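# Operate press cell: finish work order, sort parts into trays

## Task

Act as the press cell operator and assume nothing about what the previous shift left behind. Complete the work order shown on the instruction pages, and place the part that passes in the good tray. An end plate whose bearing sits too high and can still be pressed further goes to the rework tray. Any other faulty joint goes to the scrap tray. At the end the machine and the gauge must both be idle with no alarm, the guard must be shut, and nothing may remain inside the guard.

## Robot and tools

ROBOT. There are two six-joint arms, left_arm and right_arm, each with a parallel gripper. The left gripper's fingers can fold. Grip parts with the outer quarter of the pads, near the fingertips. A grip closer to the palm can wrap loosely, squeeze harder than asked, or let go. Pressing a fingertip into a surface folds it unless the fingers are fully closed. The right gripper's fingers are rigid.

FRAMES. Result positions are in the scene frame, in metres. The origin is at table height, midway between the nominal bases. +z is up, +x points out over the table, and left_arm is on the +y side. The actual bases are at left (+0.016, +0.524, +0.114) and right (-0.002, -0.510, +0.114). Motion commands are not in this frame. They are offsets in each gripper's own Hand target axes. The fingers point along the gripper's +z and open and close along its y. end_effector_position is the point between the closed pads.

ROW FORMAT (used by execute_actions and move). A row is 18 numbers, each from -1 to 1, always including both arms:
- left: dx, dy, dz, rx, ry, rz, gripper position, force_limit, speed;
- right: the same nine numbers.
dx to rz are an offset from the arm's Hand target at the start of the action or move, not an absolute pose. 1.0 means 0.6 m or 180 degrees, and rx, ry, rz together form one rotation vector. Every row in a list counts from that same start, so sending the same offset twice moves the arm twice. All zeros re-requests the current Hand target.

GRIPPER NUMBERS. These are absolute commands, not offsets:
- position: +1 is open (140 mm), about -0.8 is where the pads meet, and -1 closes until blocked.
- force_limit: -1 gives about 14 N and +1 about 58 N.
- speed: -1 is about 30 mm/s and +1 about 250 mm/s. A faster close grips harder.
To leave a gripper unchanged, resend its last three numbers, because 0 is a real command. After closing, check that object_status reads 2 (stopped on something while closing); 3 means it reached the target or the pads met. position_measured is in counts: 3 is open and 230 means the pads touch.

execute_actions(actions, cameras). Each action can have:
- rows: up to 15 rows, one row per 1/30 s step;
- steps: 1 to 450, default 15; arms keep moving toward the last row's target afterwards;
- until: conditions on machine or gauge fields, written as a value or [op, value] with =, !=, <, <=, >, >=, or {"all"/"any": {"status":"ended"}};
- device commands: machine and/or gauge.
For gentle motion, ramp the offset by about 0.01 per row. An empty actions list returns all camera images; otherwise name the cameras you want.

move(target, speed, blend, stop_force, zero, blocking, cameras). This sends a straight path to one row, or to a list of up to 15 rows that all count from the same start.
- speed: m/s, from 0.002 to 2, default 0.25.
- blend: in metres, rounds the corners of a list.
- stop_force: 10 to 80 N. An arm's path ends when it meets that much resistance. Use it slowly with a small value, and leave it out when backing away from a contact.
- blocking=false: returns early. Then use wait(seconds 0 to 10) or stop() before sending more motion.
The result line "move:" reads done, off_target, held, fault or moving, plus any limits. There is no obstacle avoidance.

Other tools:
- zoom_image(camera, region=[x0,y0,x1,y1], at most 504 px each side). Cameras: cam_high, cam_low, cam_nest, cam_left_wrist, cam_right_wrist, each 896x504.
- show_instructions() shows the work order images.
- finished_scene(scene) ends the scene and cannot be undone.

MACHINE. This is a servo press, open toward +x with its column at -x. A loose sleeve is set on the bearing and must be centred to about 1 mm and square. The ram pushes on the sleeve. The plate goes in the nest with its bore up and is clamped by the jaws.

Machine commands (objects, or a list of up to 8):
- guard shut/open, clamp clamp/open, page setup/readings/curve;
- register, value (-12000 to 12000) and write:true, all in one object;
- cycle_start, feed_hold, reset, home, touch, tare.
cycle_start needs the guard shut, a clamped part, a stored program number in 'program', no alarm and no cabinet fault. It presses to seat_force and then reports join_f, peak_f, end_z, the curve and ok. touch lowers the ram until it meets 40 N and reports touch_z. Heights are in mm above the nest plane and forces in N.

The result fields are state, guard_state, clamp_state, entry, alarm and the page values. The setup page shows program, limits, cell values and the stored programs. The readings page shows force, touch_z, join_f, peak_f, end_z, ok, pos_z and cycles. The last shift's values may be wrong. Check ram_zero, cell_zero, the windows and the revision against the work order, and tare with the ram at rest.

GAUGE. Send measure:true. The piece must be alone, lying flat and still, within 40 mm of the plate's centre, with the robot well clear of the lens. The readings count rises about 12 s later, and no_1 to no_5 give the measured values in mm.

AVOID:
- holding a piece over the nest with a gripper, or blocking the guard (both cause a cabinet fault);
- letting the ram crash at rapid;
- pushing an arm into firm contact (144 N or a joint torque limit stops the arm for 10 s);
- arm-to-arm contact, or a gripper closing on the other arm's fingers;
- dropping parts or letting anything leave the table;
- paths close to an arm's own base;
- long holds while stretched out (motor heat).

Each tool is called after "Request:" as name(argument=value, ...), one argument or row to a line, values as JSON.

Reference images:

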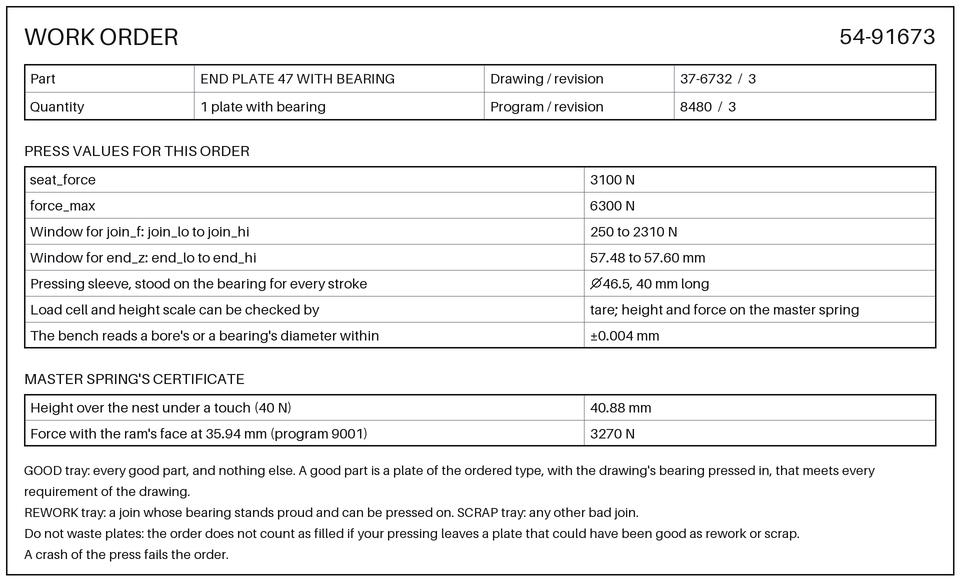

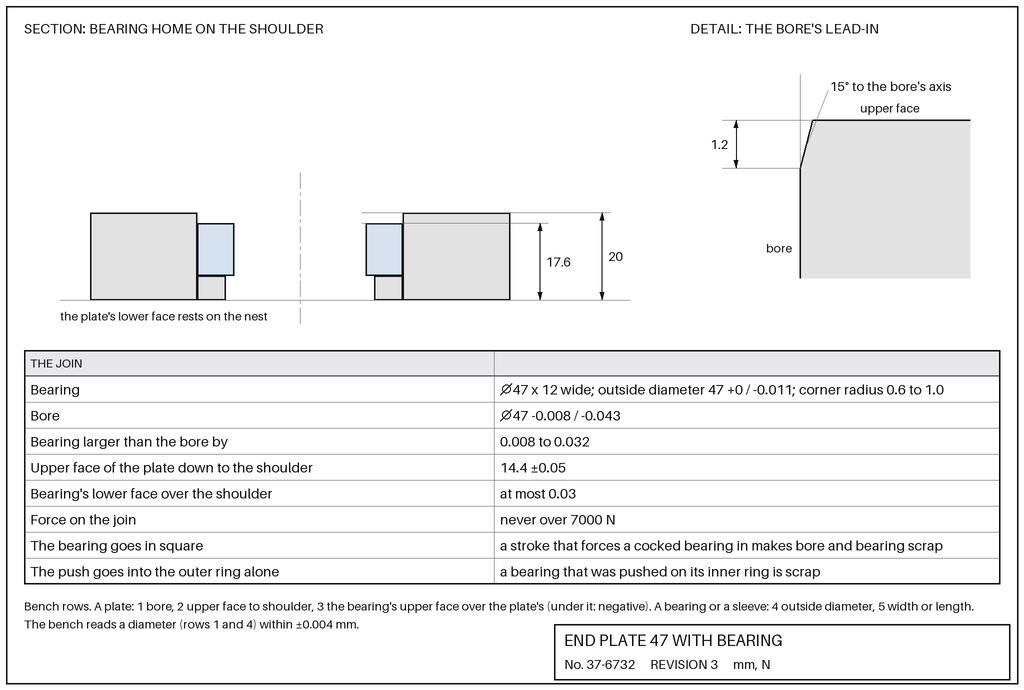

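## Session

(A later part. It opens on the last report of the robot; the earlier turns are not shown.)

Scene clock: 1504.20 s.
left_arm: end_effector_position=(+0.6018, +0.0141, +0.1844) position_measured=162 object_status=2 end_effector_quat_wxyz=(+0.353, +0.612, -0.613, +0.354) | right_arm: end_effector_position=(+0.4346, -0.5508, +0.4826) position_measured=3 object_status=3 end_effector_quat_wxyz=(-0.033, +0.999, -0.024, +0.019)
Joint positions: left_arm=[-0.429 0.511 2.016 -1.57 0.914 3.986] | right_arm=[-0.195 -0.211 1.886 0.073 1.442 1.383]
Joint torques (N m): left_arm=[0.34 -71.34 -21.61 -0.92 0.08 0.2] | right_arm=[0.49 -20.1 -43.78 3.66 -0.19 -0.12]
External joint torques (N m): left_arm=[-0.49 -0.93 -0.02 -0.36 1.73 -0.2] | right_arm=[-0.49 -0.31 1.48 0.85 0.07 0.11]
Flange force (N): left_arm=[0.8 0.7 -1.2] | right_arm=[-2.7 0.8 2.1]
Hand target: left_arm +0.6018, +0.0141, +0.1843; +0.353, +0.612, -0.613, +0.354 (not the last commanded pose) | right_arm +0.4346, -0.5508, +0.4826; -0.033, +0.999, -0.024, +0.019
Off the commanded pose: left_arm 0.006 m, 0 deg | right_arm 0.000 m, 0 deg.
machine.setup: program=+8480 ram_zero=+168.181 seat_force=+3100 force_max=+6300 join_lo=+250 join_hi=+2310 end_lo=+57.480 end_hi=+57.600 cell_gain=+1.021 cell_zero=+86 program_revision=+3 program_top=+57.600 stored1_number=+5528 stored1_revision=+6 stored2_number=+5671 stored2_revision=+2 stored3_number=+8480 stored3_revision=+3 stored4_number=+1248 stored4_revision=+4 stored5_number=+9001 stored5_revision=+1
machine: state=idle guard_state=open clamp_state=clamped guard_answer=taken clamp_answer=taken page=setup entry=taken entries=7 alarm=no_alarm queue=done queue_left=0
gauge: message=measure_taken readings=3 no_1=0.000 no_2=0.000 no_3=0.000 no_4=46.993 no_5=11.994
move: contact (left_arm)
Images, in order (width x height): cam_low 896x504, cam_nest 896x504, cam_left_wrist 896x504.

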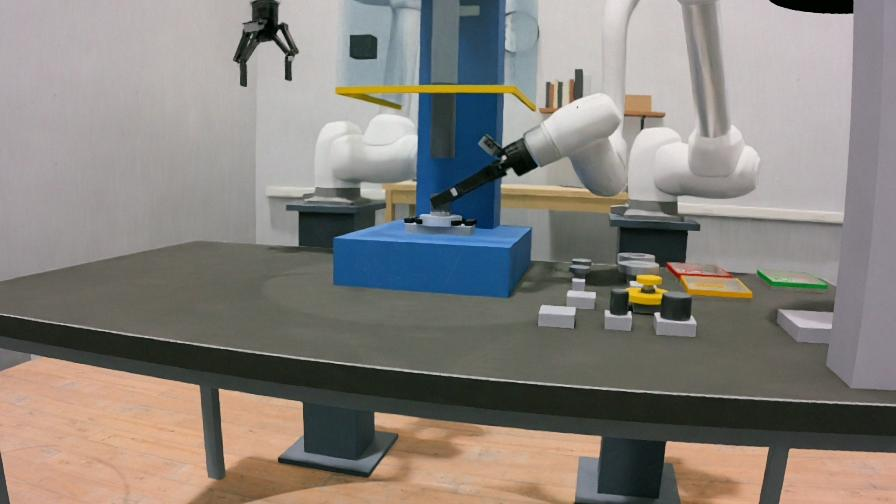

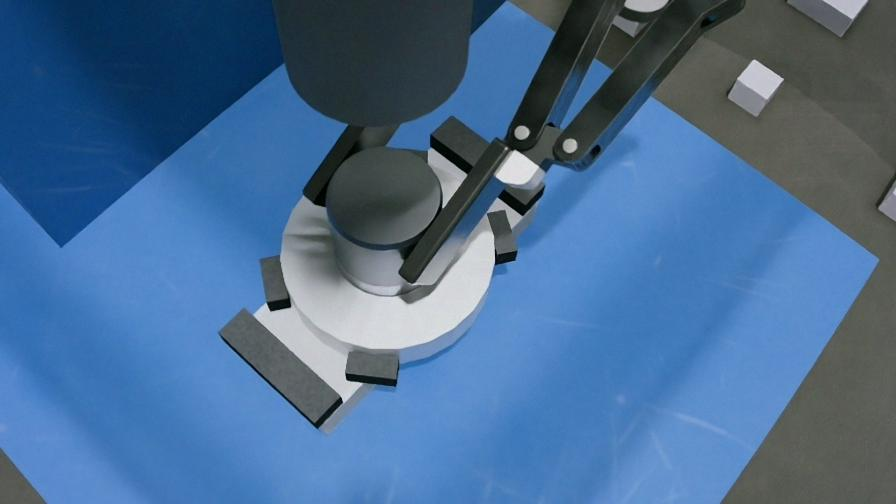

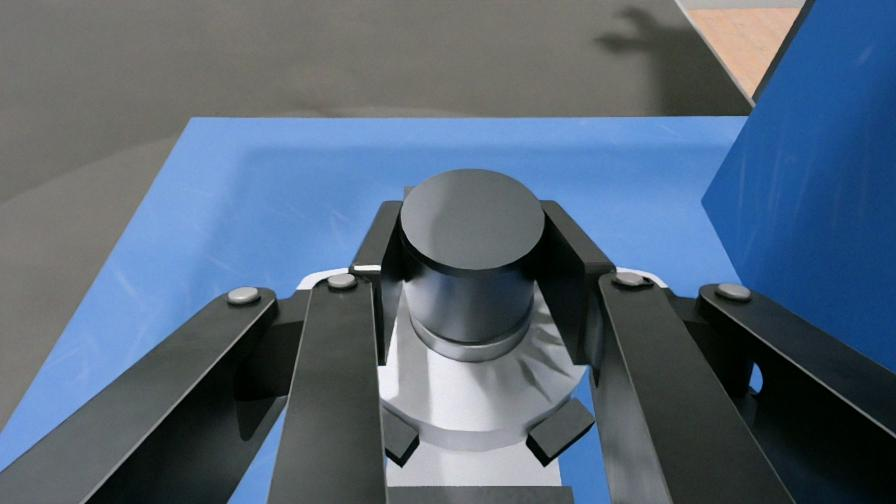

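Request:
move(
  target=[
    [0.0022,0,-0.00125,0,0,0,-1,0,-1,0,0,0,0,0,0,1,1,1],
    [0.0022,0.0005,-0.00125,0,0,0,-1,0,-1,0,0,0,0,0,0,1,1,1],
  ],
  cameras=["cam_left_wrist"],
  speed=0.02,
)

Request:
zoom_image(
  camera="cam_left_wrist",
  region=[380, 260, 560, 420],
)

Request:
move(
  target=[-0.0115,0,0.0067,0,0,0,-1,0,-1,0,0,0,0,0,0,1,1,1],
  cameras=["cam_nest","cam_low","cam_left_wrist"],
  speed=0.005,
  stop_force=10,
)

Request:
zoom_image(
  camera="cam_left_wrist",
  region=[380, 260, 560, 420],
)

Request:
zoom_image(
  camera="cam_low",
  region=[415, 175, 465, 225],
)

Scene clock: 1525.47 s.
left_arm: end_effector_position=(+0.6016, +0.0142, +0.1858) position_measured=162 object_status=2 end_effector_quat_wxyz=(+0.353, +0.612, -0.613, +0.354) | right_arm: end_effector_position=(+0.4346, -0.5508, +0.4826) position_measured=3 object_status=3 end_effector_quat_wxyz=(-0.033, +0.999, -0.024, +0.019)
Joint positions: left_arm=[-0.429 0.508 2.016 -1.568 0.913 3.983] | right_arm=[-0.195 -0.211 1.886 0.073 1.442 1.383]
Joint torques (N m): left_arm=[-0.23 -80.46 -25.4 -1.97 3.06 0.25] | right_arm=[0.7 -20.24 -43.69 3.7 -0.2 -0.11]
External joint torques (N m): left_arm=[0.12 7.96 3.44 0.69 -1.25 -0.25] | right_arm=[-0.72 -0.18 1.35 0.82 0.08 0.11]
Flange force (N): left_arm=[-9.2 -2.0 6.3] | right_arm=[-2.4 1.4 1.9]
Hand target: left_arm +0.6015, +0.0141, +0.1858; +0.353, +0.612, -0.613, +0.354 | right_arm +0.4346, -0.5508, +0.4826; -0.033, +0.999, -0.024, +0.019
Off the commanded pose: left_arm 0.000 m, 0 deg | right_arm 0.000 m, 0 deg.
machine.setup: program=+8480 ram_zero=+168.181 seat_force=+3100 force_max=+6300 join_lo=+250 join_hi=+2310 end_lo=+57.480 end_hi=+57.600 cell_gain=+1.021 cell_zero=+86 program_revision=+3 program_top=+57.600 stored1_number=+5528 stored1_revision=+6 stored2_number=+5671 stored2_revision=+2 stored3_number=+8480 stored3_revision=+3 stored4_number=+1248 stored4_revision=+4 stored5_number=+9001 stored5_revision=+1
machine: state=idle guard_state=open clamp_state=clamped guard_answer=taken clamp_answer=taken page=setup entry=taken entries=7 alarm=no_alarm queue=done queue_left=0
gauge: message=measure_taken readings=3 no_1=0.000 no_2=0.000 no_3=0.000 no_4=46.993 no_5=11.994
move: done
Images, in order (width x height): cam_left_wrist 896x504.

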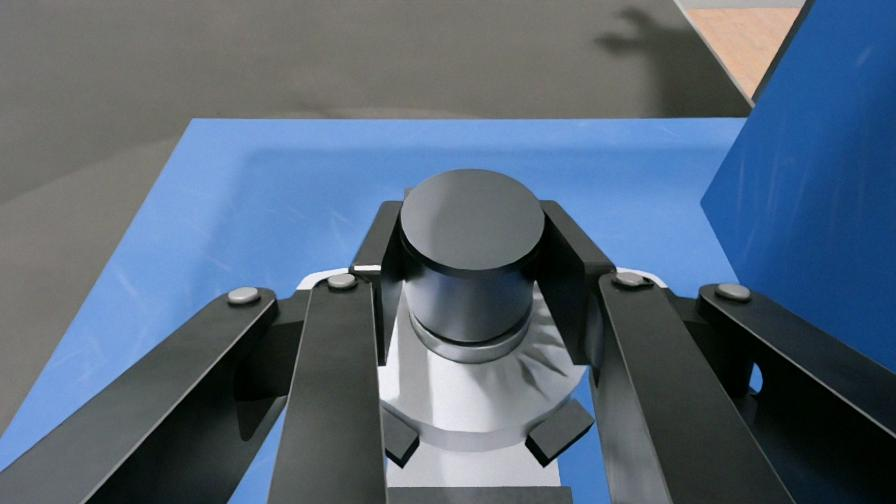

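Scaled by 2.800 from the camera's 896x504 image, which has a finer 1280x720 frame.

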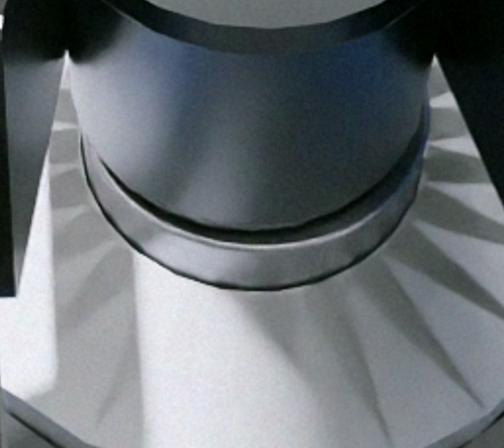

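Scene clock: 1526.40 s.
left_arm: end_effector_position=(+0.6015, +0.0141, +0.1843) position_measured=162 object_status=2 end_effector_quat_wxyz=(+0.353, +0.612, -0.613, +0.354) | right_arm: end_effector_position=(+0.4346, -0.5508, +0.4826) position_measured=3 object_status=3 end_effector_quat_wxyz=(-0.033, +0.999, -0.024, +0.019)
Joint positions: left_arm=[-0.429 0.511 2.017 -1.571 0.914 3.987] | right_arm=[-0.195 -0.211 1.886 0.073 1.442 1.383]
Joint torques (N m): left_arm=[-4.64 -68.9 -21.24 -0.76 0.4 0.14] | right_arm=[0.56 -20.04 -43.7 3.71 -0.15 -0.16]
External joint torques (N m): left_arm=[4.37 -3.32 -0.49 -0.54 1.41 -0.15] | right_arm=[-0.59 -0.39 1.35 0.81 0.03 0.16]
Flange force (N): left_arm=[0.0 -0.6 -9.1] | right_arm=[-2.7 0.9 2.0]
Hand target: left_arm +0.6015, +0.0141, +0.1843; +0.353, +0.612, -0.613, +0.354 (not the last commanded pose) | right_arm +0.4346, -0.5508, +0.4826; -0.033, +0.999, -0.024, +0.019
Off the commanded pose: left_arm 0.006 m, 0 deg | right_arm 0.000 m, 0 deg.
machine.setup: program=+8480 ram_zero=+168.181 seat_force=+3100 force_max=+6300 join_lo=+250 join_hi=+2310 end_lo=+57.480 end_hi=+57.600 cell_gain=+1.021 cell_zero=+86 program_revision=+3 program_top=+57.600 stored1_number=+5528 stored1_revision=+6 stored2_number=+5671 stored2_revision=+2 stored3_number=+8480 stored3_revision=+3 stored4_number=+1248 stored4_revision=+4 stored5_number=+9001 stored5_revision=+1
machine: state=idle guard_state=open clamp_state=clamped guard_answer=taken clamp_answer=taken page=setup entry=taken entries=7 alarm=no_alarm queue=done queue_left=0
gauge: message=measure_taken readings=3 no_1=0.000 no_2=0.000 no_3=0.000 no_4=46.993 no_5=11.994
move: contact (left_arm)
Images, in order (width x height): cam_low 896x504, cam_nest 896x504, cam_left_wrist 896x504.

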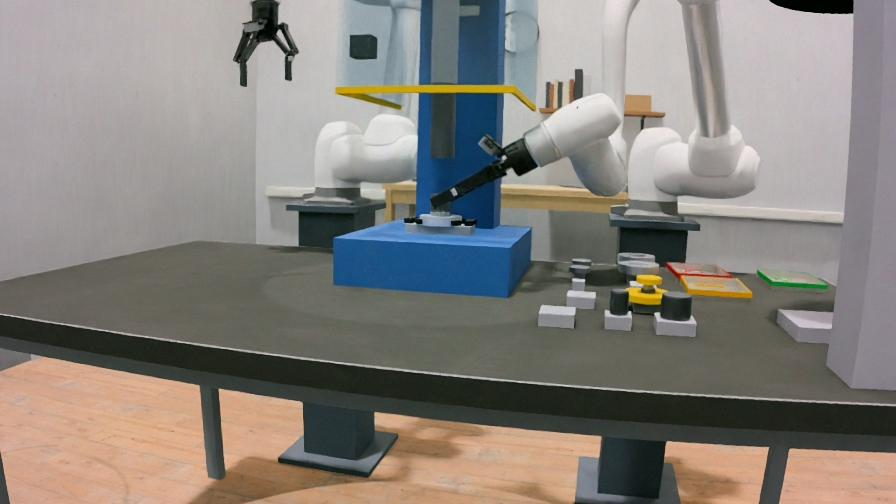

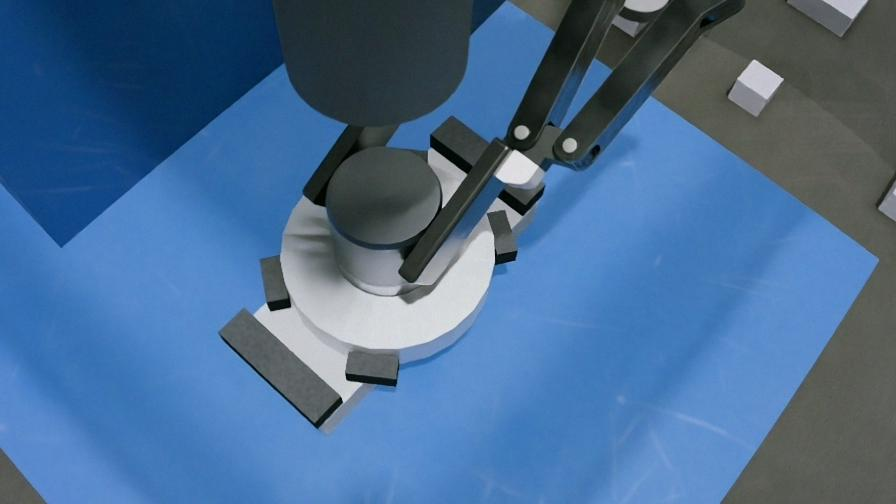

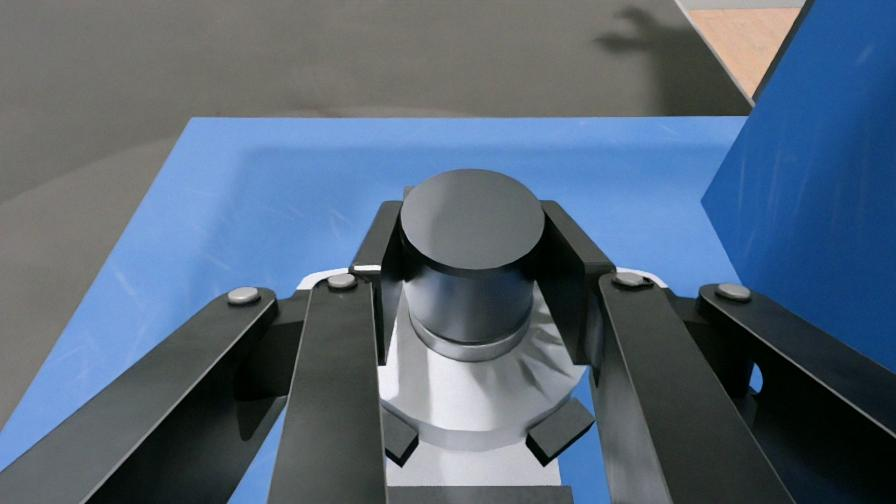

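Scaled by 2.800 from the camera's 896x504 image, which has a finer 1280x720 frame.

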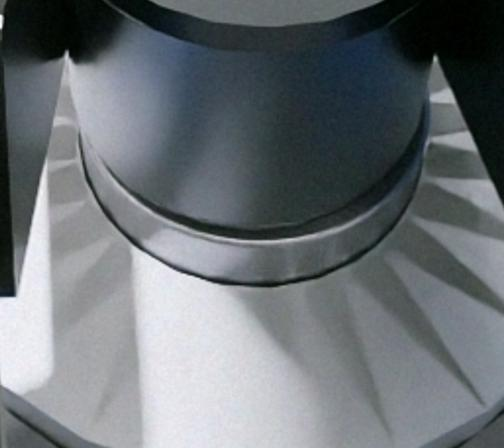

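Scaled by 10.080 from the camera's 896x504 image, which has a finer 1280x720 frame.

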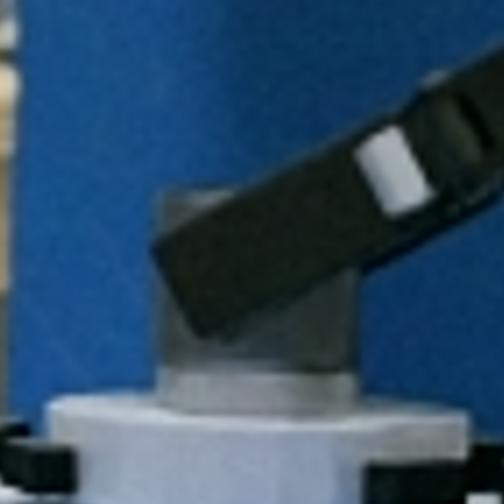

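Request:
move(
  target=[
    [0,0,0,0,0,0,0.2,0,-0.9,0,0,0,0,0,0,1,1,1],
    [0,0,-0.48,0,0,0,0.2,0,-0.9,0,0,0,0,0,0,1,1,1],
  ],
  cameras=["cam_nest","cam_low","cam_left_wrist"],
  speed=[0.05,0.15],
)

Request:
zoom_image(
  camera="cam_nest",
  region=[300, 140, 480, 320],
)

Request:
zoom_image(
  camera="cam_low",
  region=[415, 175, 465, 225],
)

Request:
zoom_image(
  camera="cam_left_wrist",
  region=[390, 80, 520, 210],
)

Scene clock: 1542.10 s.
left_arm: end_effector_position=(+0.6013, +0.2636, +0.3279) position_measured=104 object_status=3 end_effector_quat_wxyz=(+0.353, +0.612, -0.613, +0.354) | right_arm: end_effector_position=(+0.4346, -0.5508, +0.4826) position_measured=3 object_status=3 end_effector_quat_wxyz=(-0.033, +0.999, -0.024, +0.019)
Joint positions: left_arm=[-0.023 0.27 2.023 -1.17 1.226 3.792] | right_arm=[-0.195 -0.211 1.886 0.073 1.442 1.383]
Joint torques (N m): left_arm=[-0.26 -61.13 -29.88 -0.34 1.64 0.28] | right_arm=[0.47 -20.33 -43.75 3.67 -0.17 -0.16]
External joint torques (N m): left_arm=[0.13 4.48 0.85 -0.23 -0.19 -0.28] | right_arm=[-0.47 -0.06 1.48 0.84 0.06 0.16]
Flange force (N): left_arm=[-4.9 -4.5 3.0] | right_arm=[-2.3 0.7 2.2]
Hand target: left_arm +0.6013, +0.2637, +0.3280; +0.353, +0.612, -0.613, +0.354 | right_arm +0.4346, -0.5508, +0.4826; -0.033, +0.999, -0.024, +0.019
Off the commanded pose: left_arm 0.000 m, 0 deg | right_arm 0.000 m, 0 deg.
machine.setup: program=+8480 ram_zero=+168.181 seat_force=+3100 force_max=+6300 join_lo=+250 join_hi=+2310 end_lo=+57.480 end_hi=+57.600 cell_gain=+1.021 cell_zero=+86 program_revision=+3 program_top=+57.600 stored1_number=+5528 stored1_revision=+6 stored2_number=+5671 stored2_revision=+2 stored3_number=+8480 stored3_revision=+3 stored4_number=+1248 stored4_revision=+4 stored5_number=+9001 stored5_revision=+1
machine: state=idle guard_state=open clamp_state=clamped guard_answer=taken clamp_answer=taken page=setup entry=taken entries=7 alarm=no_alarm queue=done queue_left=0
gauge: message=measure_taken readings=3 no_1=0.000 no_2=0.000 no_3=0.000 no_4=46.993 no_5=11.994
move: done
Images, in order (width x height): cam_low 896x504, cam_nest 896x504, cam_left_wrist 896x504.

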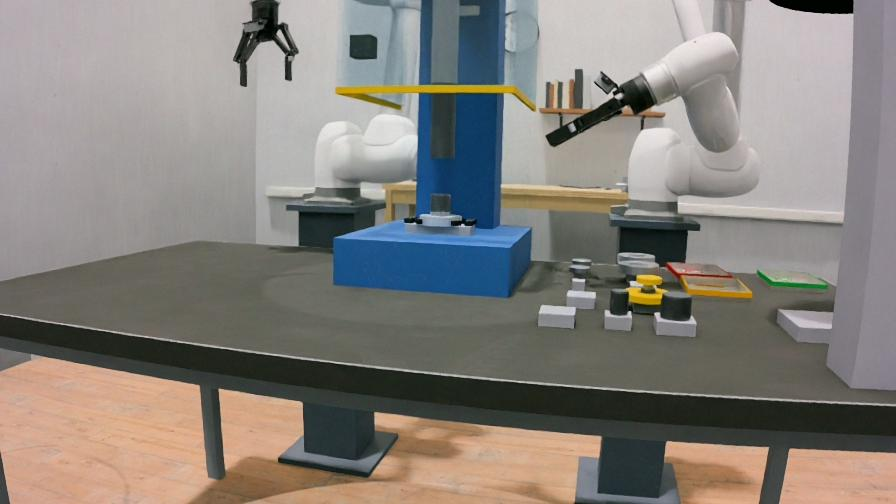

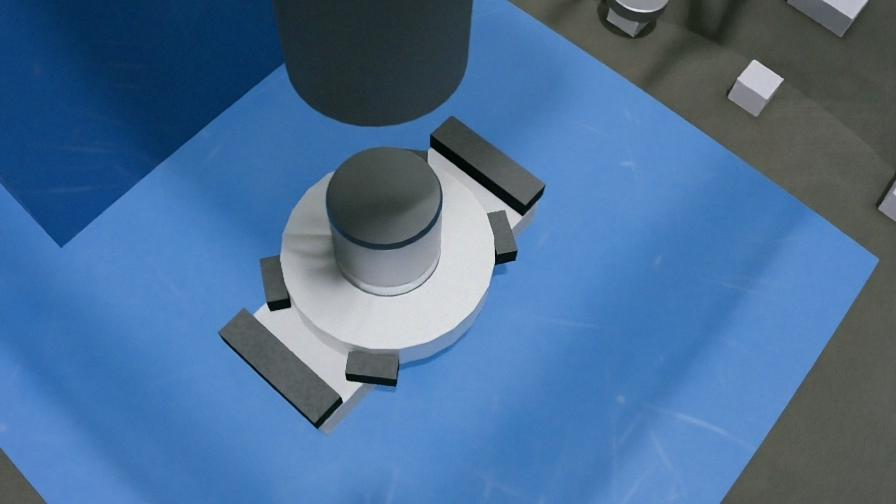

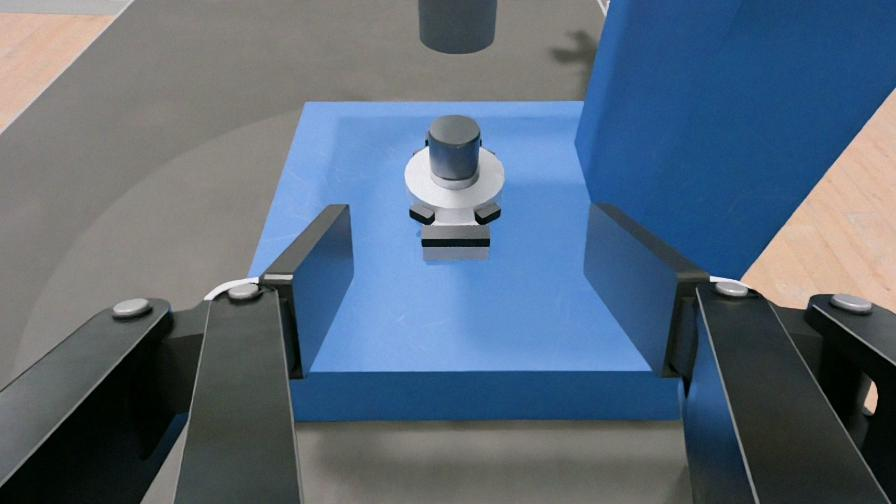

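Scaled by 2.800 from the camera's 896x504 image, which has a finer 1280x720 frame.

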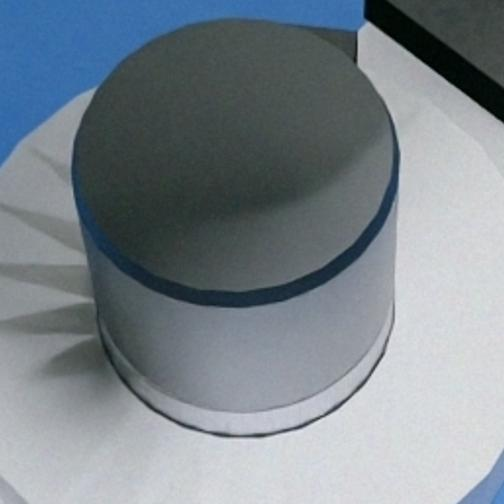

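Scaled by 10.080 from the camera's 896x504 image, which has a finer 1280x720 frame.

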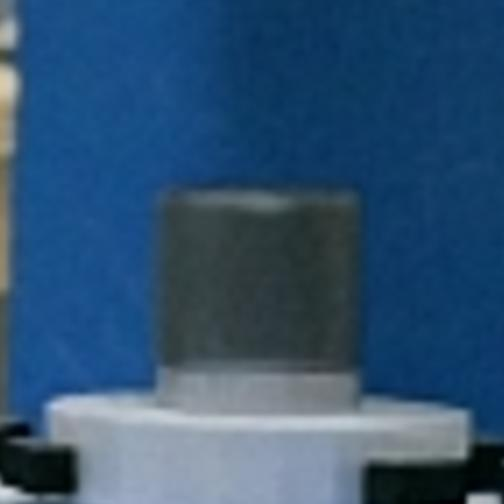

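Scaled by 3.877 from the camera's 896x504 image, which has a finer 1280x720 frame.

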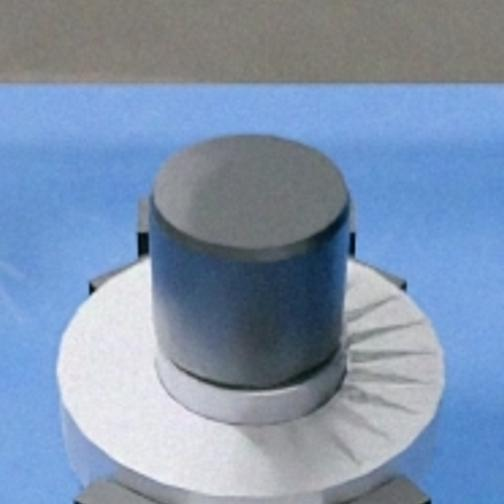

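Request:
move(
  target=[-0.1967,-0.1667,-0.3407,0,0,0,0.2,0,-0.9,0,0,0,0,0,0,1,1,1],
  cameras=[],
  speed=0.25,
)

Request:
execute_actions(
  actions=[
    {"machine":[{"page":"readings"},{"guard":"shut"},{"tare":true},{"touch":true}],"steps":450,"until":{"machine":{"queue":"done"}}},
  ],
  cameras=["cam_nest","cam_low"],
)

Request:
zoom_image(
  camera="cam_nest",
  region=[300, 140, 480, 320],
)

Scene clock: 1556.10 s.
left_arm: end_effector_position=(+0.7014, +0.4996, +0.3279) position_measured=104 object_status=3 end_effector_quat_wxyz=(+0.353, +0.612, -0.613, +0.354) | right_arm: end_effector_position=(+0.4346, -0.5508, +0.4826) position_measured=3 object_status=3 end_effector_quat_wxyz=(-0.033, +0.999, -0.024, +0.019)
Joint positions: left_arm=[0.309 0.467 1.726 -0.97 1.501 3.831] | right_arm=[-0.195 -0.211 1.886 0.073 1.442 1.383]
Joint torques (N m): left_arm=[0.52 -83.6 -32.3 0.36 1.71 0.26] | right_arm=[0.1 -20.57 -43.5 3.65 -0.16 -0.1]
External joint torques (N m): left_arm=[-0.64 5.48 1.06 -0.26 -0.17 -0.26] | right_arm=[-0.01 0.09 1.15 0.87 0.04 0.09]
Flange force (N): left_arm=[-5.2 -5.2 2.4] | right_arm=[-1.4 -0.1 1.8]
Hand target: left_arm +0.7015, +0.4997, +0.3279; +0.353, +0.612, -0.613, +0.354 | right_arm +0.4346, -0.5508, +0.4826; -0.033, +0.999, -0.024, +0.019
Off the commanded pose: left_arm 0.000 m, 0 deg | right_arm 0.000 m, 0 deg.
machine.setup: program=+8480 ram_zero=+168.181 seat_force=+3100 force_max=+6300 join_lo=+250 join_hi=+2310 end_lo=+57.480 end_hi=+57.600 cell_gain=+1.021 cell_zero=+86 program_revision=+3 program_top=+57.600 stored1_number=+5528 stored1_revision=+6 stored2_number=+5671 stored2_revision=+2 stored3_number=+8480 stored3_revision=+3 stored4_number=+1248 stored4_revision=+4 stored5_number=+9001 stored5_revision=+1
machine: state=idle guard_state=open clamp_state=clamped guard_answer=taken clamp_answer=taken page=setup entry=taken entries=7 alarm=no_alarm queue=done queue_left=0
gauge: message=measure_taken readings=3 no_1=0.000 no_2=0.000 no_3=0.000 no_4=46.993 no_5=11.994
move: done
No camera images: "cameras" was empty.

Scene clock: 1566.30 s.
left_arm: end_effector_position=(+0.7015, +0.4997, +0.3279) position_measured=104 object_status=3 end_effector_quat_wxyz=(+0.353, +0.612, -0.613, +0.354) | right_arm: end_effector_position=(+0.4346, -0.5508, +0.4826) position_measured=3 object_status=3 end_effector_quat_wxyz=(-0.033, +0.999, -0.024, +0.019)
Joint positions: left_arm=[0.309 0.467 1.726 -0.97 1.501 3.83] | right_arm=[-0.195 -0.211 1.886 0.073 1.442 1.383]
Joint torques (N m): left_arm=[-0.36 -82.6 -32.13 0.38 1.69 0.24] | right_arm=[0.34 -20.44 -43.63 3.62 -0.2 -0.1]
External joint torques (N m): left_arm=[0.25 4.28 0.72 -0.28 -0.15 -0.24] | right_arm=[-0.38 0.04 1.31 0.89 0.08 0.1]
Flange force (N): left_arm=[-4.5 -4.0 1.0] | right_arm=[-1.9 0.7 1.9]
Hand target: left_arm +0.7015, +0.4997, +0.3279; +0.353, +0.612, -0.613, +0.354 | right_arm +0.4346, -0.5508, +0.4826; -0.033, +0.999, -0.024, +0.019
Tool commands: left_gripper/position=+0.2 left_gripper/force_limit=+0.0 left_gripper/speed=-0.9 right_gripper/position=+1.0 right_gripper/force_limit=+1.0 right_gripper/speed=+1.0
Off the commanded pose: left_arm 0.000 m, 0 deg | right_arm 0.000 m, 0 deg.
machine.readings: force=+0 touch_z=+69.738 join_f=+3073 peak_f=+3276 end_z=+35.938 ok=+0 pos_z=+151.819 cycles=+1
machine: state=idle guard_state=shut clamp_state=clamped guard_answer=taken clamp_answer=taken page=readings entry=taken entries=9 alarm=no_alarm queue=done queue_left=0
gauge: message=measure_taken readings=3 no_1=0.000 no_2=0.000 no_3=0.000 no_4=46.993 no_5=11.994
Images, in order (width x height): cam_low 896x504, cam_nest 896x504.

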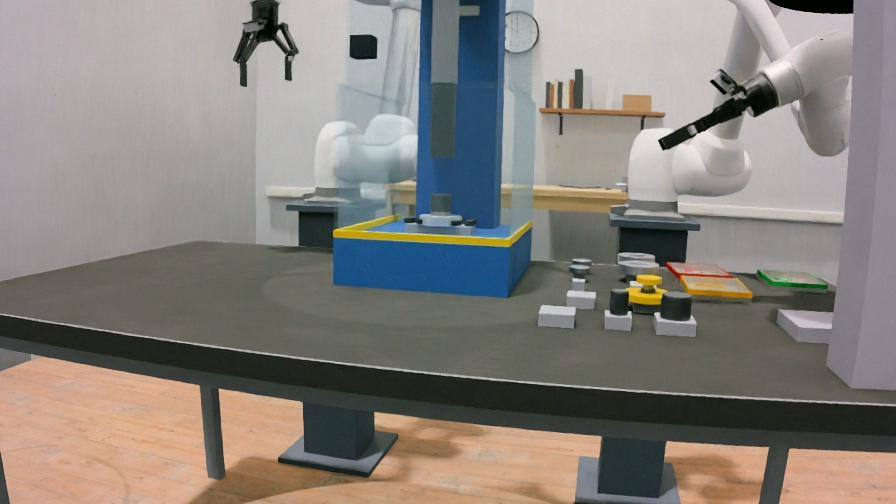

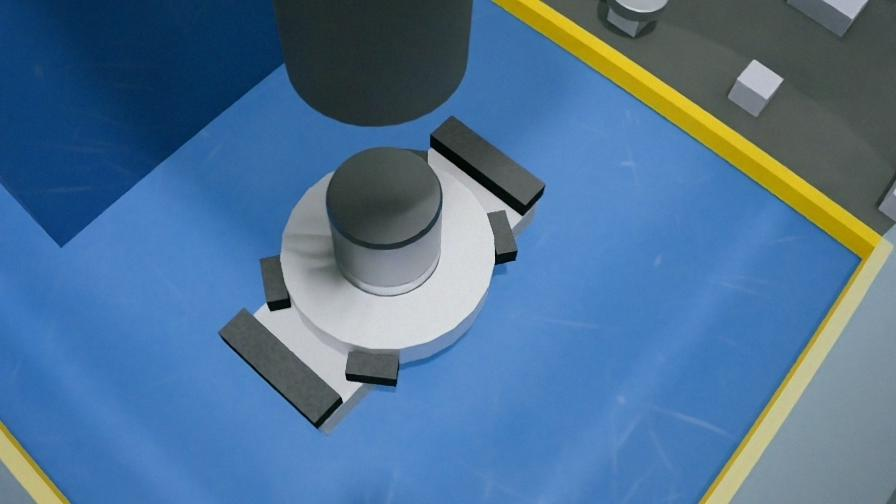

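Scaled by 2.800 from the camera's 896x504 image, which has a finer 1280x720 frame.

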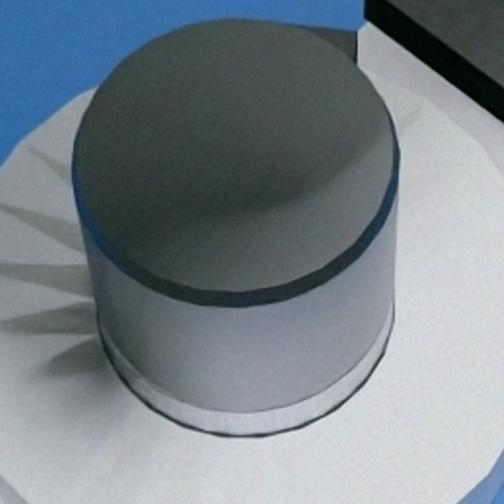

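Request:
execute_actions(
  actions=[
    {"machine":[{"cycle_start":true}],"steps":450,"until":{"machine":{"queue":"done"}}},
  ],
  cameras=["cam_nest"],
)

Request:
execute_actions(
  actions=[
    {"machine":[{"page":"curve"},{"guard":"open"},{"clamp":"open"}],"steps":200,"until":{"machine":{"queue":"done"}}},
  ],
  cameras=["cam_nest"],
)

Scene clock: 1581.23 s.
left_arm: end_effector_position=(+0.7015, +0.4997, +0.3279) position_measured=104 object_status=3 end_effector_quat_wxyz=(+0.353, +0.612, -0.613, +0.354) | right_arm: end_effector_position=(+0.4346, -0.5508, +0.4826) position_measured=3 object_status=3 end_effector_quat_wxyz=(-0.033, +0.999, -0.024, +0.019)
Joint positions: left_arm=[0.309 0.467 1.726 -0.97 1.501 3.83] | right_arm=[-0.195 -0.211 1.886 0.073 1.442 1.383]
Joint torques (N m): left_arm=[0.1 -82.49 -32.21 0.34 1.69 0.27] | right_arm=[-0.09 -20.29 -43.65 3.64 -0.16 -0.2]
External joint torques (N m): left_arm=[-0.32 4.68 1.01 -0.24 -0.16 -0.27] | right_arm=[0.11 -0.1 1.38 0.87 0.04 0.19]
Flange force (N): left_arm=[-4.6 -4.2 1.9] | right_arm=[-1.9 -0.7 2.2]
Hand target: left_arm +0.7015, +0.4997, +0.3279; +0.353, +0.612, -0.613, +0.354 | right_arm +0.4346, -0.5508, +0.4826; -0.033, +0.999, -0.024, +0.019
Tool commands: left_gripper/position=+0.2 left_gripper/force_limit=+0.0 left_gripper/speed=-0.9 right_gripper/position=+1.0 right_gripper/force_limit=+1.0 right_gripper/speed=+1.0
Off the commanded pose: left_arm 0.000 m, 0 deg | right_arm 0.000 m, 0 deg.
machine.readings: force=+0 touch_z=+69.738 join_f=+938 peak_f=+3441 end_z=+57.540 ok=+1 pos_z=+151.819 cycles=+2
machine: state=done guard_state=shut clamp_state=clamped guard_answer=taken clamp_answer=taken page=readings entry=taken entries=10 alarm=no_alarm queue=done queue_left=0
gauge: message=measure_taken readings=3 no_1=0.000 no_2=0.000 no_3=0.000 no_4=46.993 no_5=11.994
Images, in order (width x height): cam_nest 896x504.

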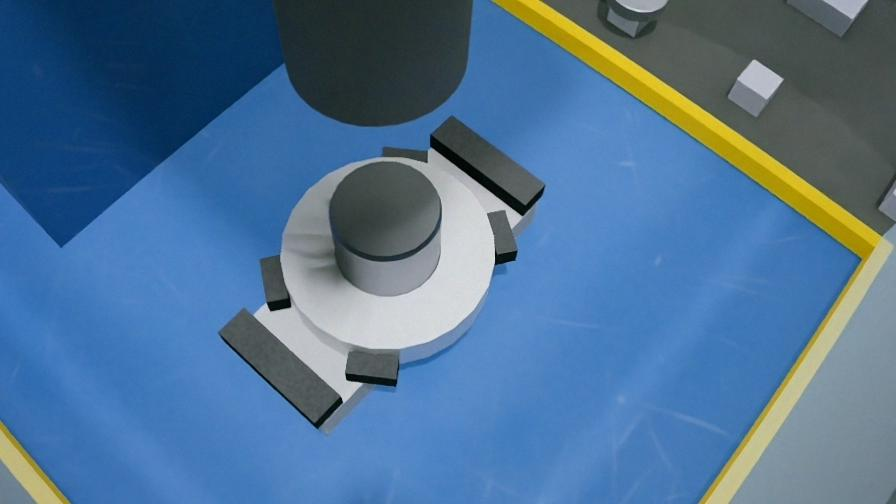

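Scene clock: 1585.47 s.
left_arm: end_effector_position=(+0.7015, +0.4997, +0.3279) position_measured=104 object_status=3 end_effector_quat_wxyz=(+0.353, +0.612, -0.613, +0.354) | right_arm: end_effector_position=(+0.4346, -0.5508, +0.4826) position_measured=3 object_status=3 end_effector_quat_wxyz=(-0.033, +0.999, -0.024, +0.019)
Joint positions: left_arm=[0.309 0.467 1.726 -0.97 1.501 3.83] | right_arm=[-0.195 -0.211 1.886 0.073 1.442 1.383]
Joint torques (N m): left_arm=[-0.09 -82.34 -32.35 0.37 1.7 0.31] | right_arm=[0.12 -20.22 -43.47 3.64 -0.18 -0.15]
External joint torques (N m): left_arm=[0.04 4.23 1.01 -0.25 -0.17 -0.31] | right_arm=[-0.18 -0.17 1.15 0.87 0.06 0.15]
Flange force (N): left_arm=[-4.3 -3.5 1.5] | right_arm=[-1.9 0.1 1.7]
Hand target: left_arm +0.7015, +0.4997, +0.3279; +0.353, +0.612, -0.613, +0.354 | right_arm +0.4346, -0.5508, +0.4826; -0.033, +0.999, -0.024, +0.019
Tool commands: left_gripper/position=+0.2 left_gripper/force_limit=+0.0 left_gripper/speed=-0.9 right_gripper/position=+1.0 right_gripper/force_limit=+1.0 right_gripper/speed=+1.0
Off the commanded pose: left_arm 0.000 m, 0 deg | right_arm 0.000 m, 0 deg.
machine.curve: curve1_z=+71.200 curve1_f=+2 curve2_z=+69.257 curve2_f=+75 curve3_z=+67.314 curve3_f=+238 curve4_z=+65.371 curve4_f=+422 curve5_z=+63.429 curve5_f=+580 curve6_z=+61.486 curve6_f=+749 curve7_z=+59.543 curve7_f=+912 curve8_z=+57.600 curve8_f=+1036
machine: state=idle guard_state=open clamp_state=open guard_answer=taken clamp_answer=taken page=curve entry=taken entries=10 alarm=no_alarm queue=done queue_left=0
gauge: message=measure_taken readings=3 no_1=0.000 no_2=0.000 no_3=0.000 no_4=46.993 no_5=11.994
Images, in order (width x height): cam_nest 896x504.

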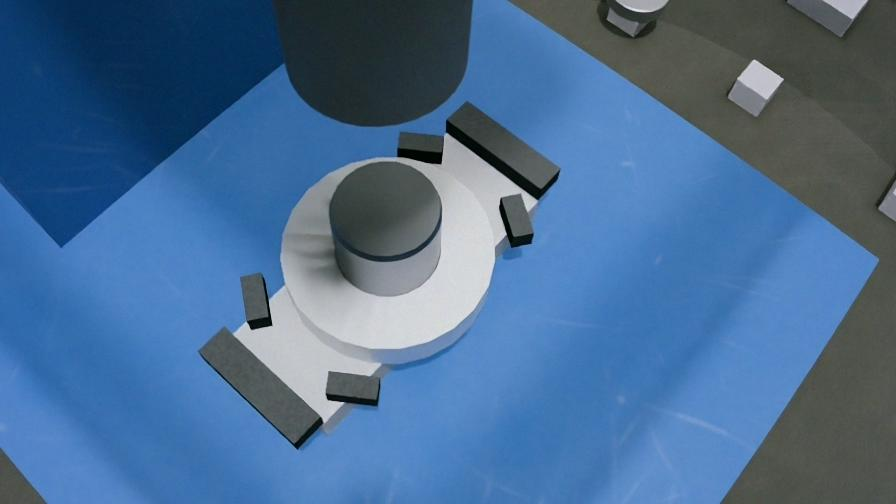

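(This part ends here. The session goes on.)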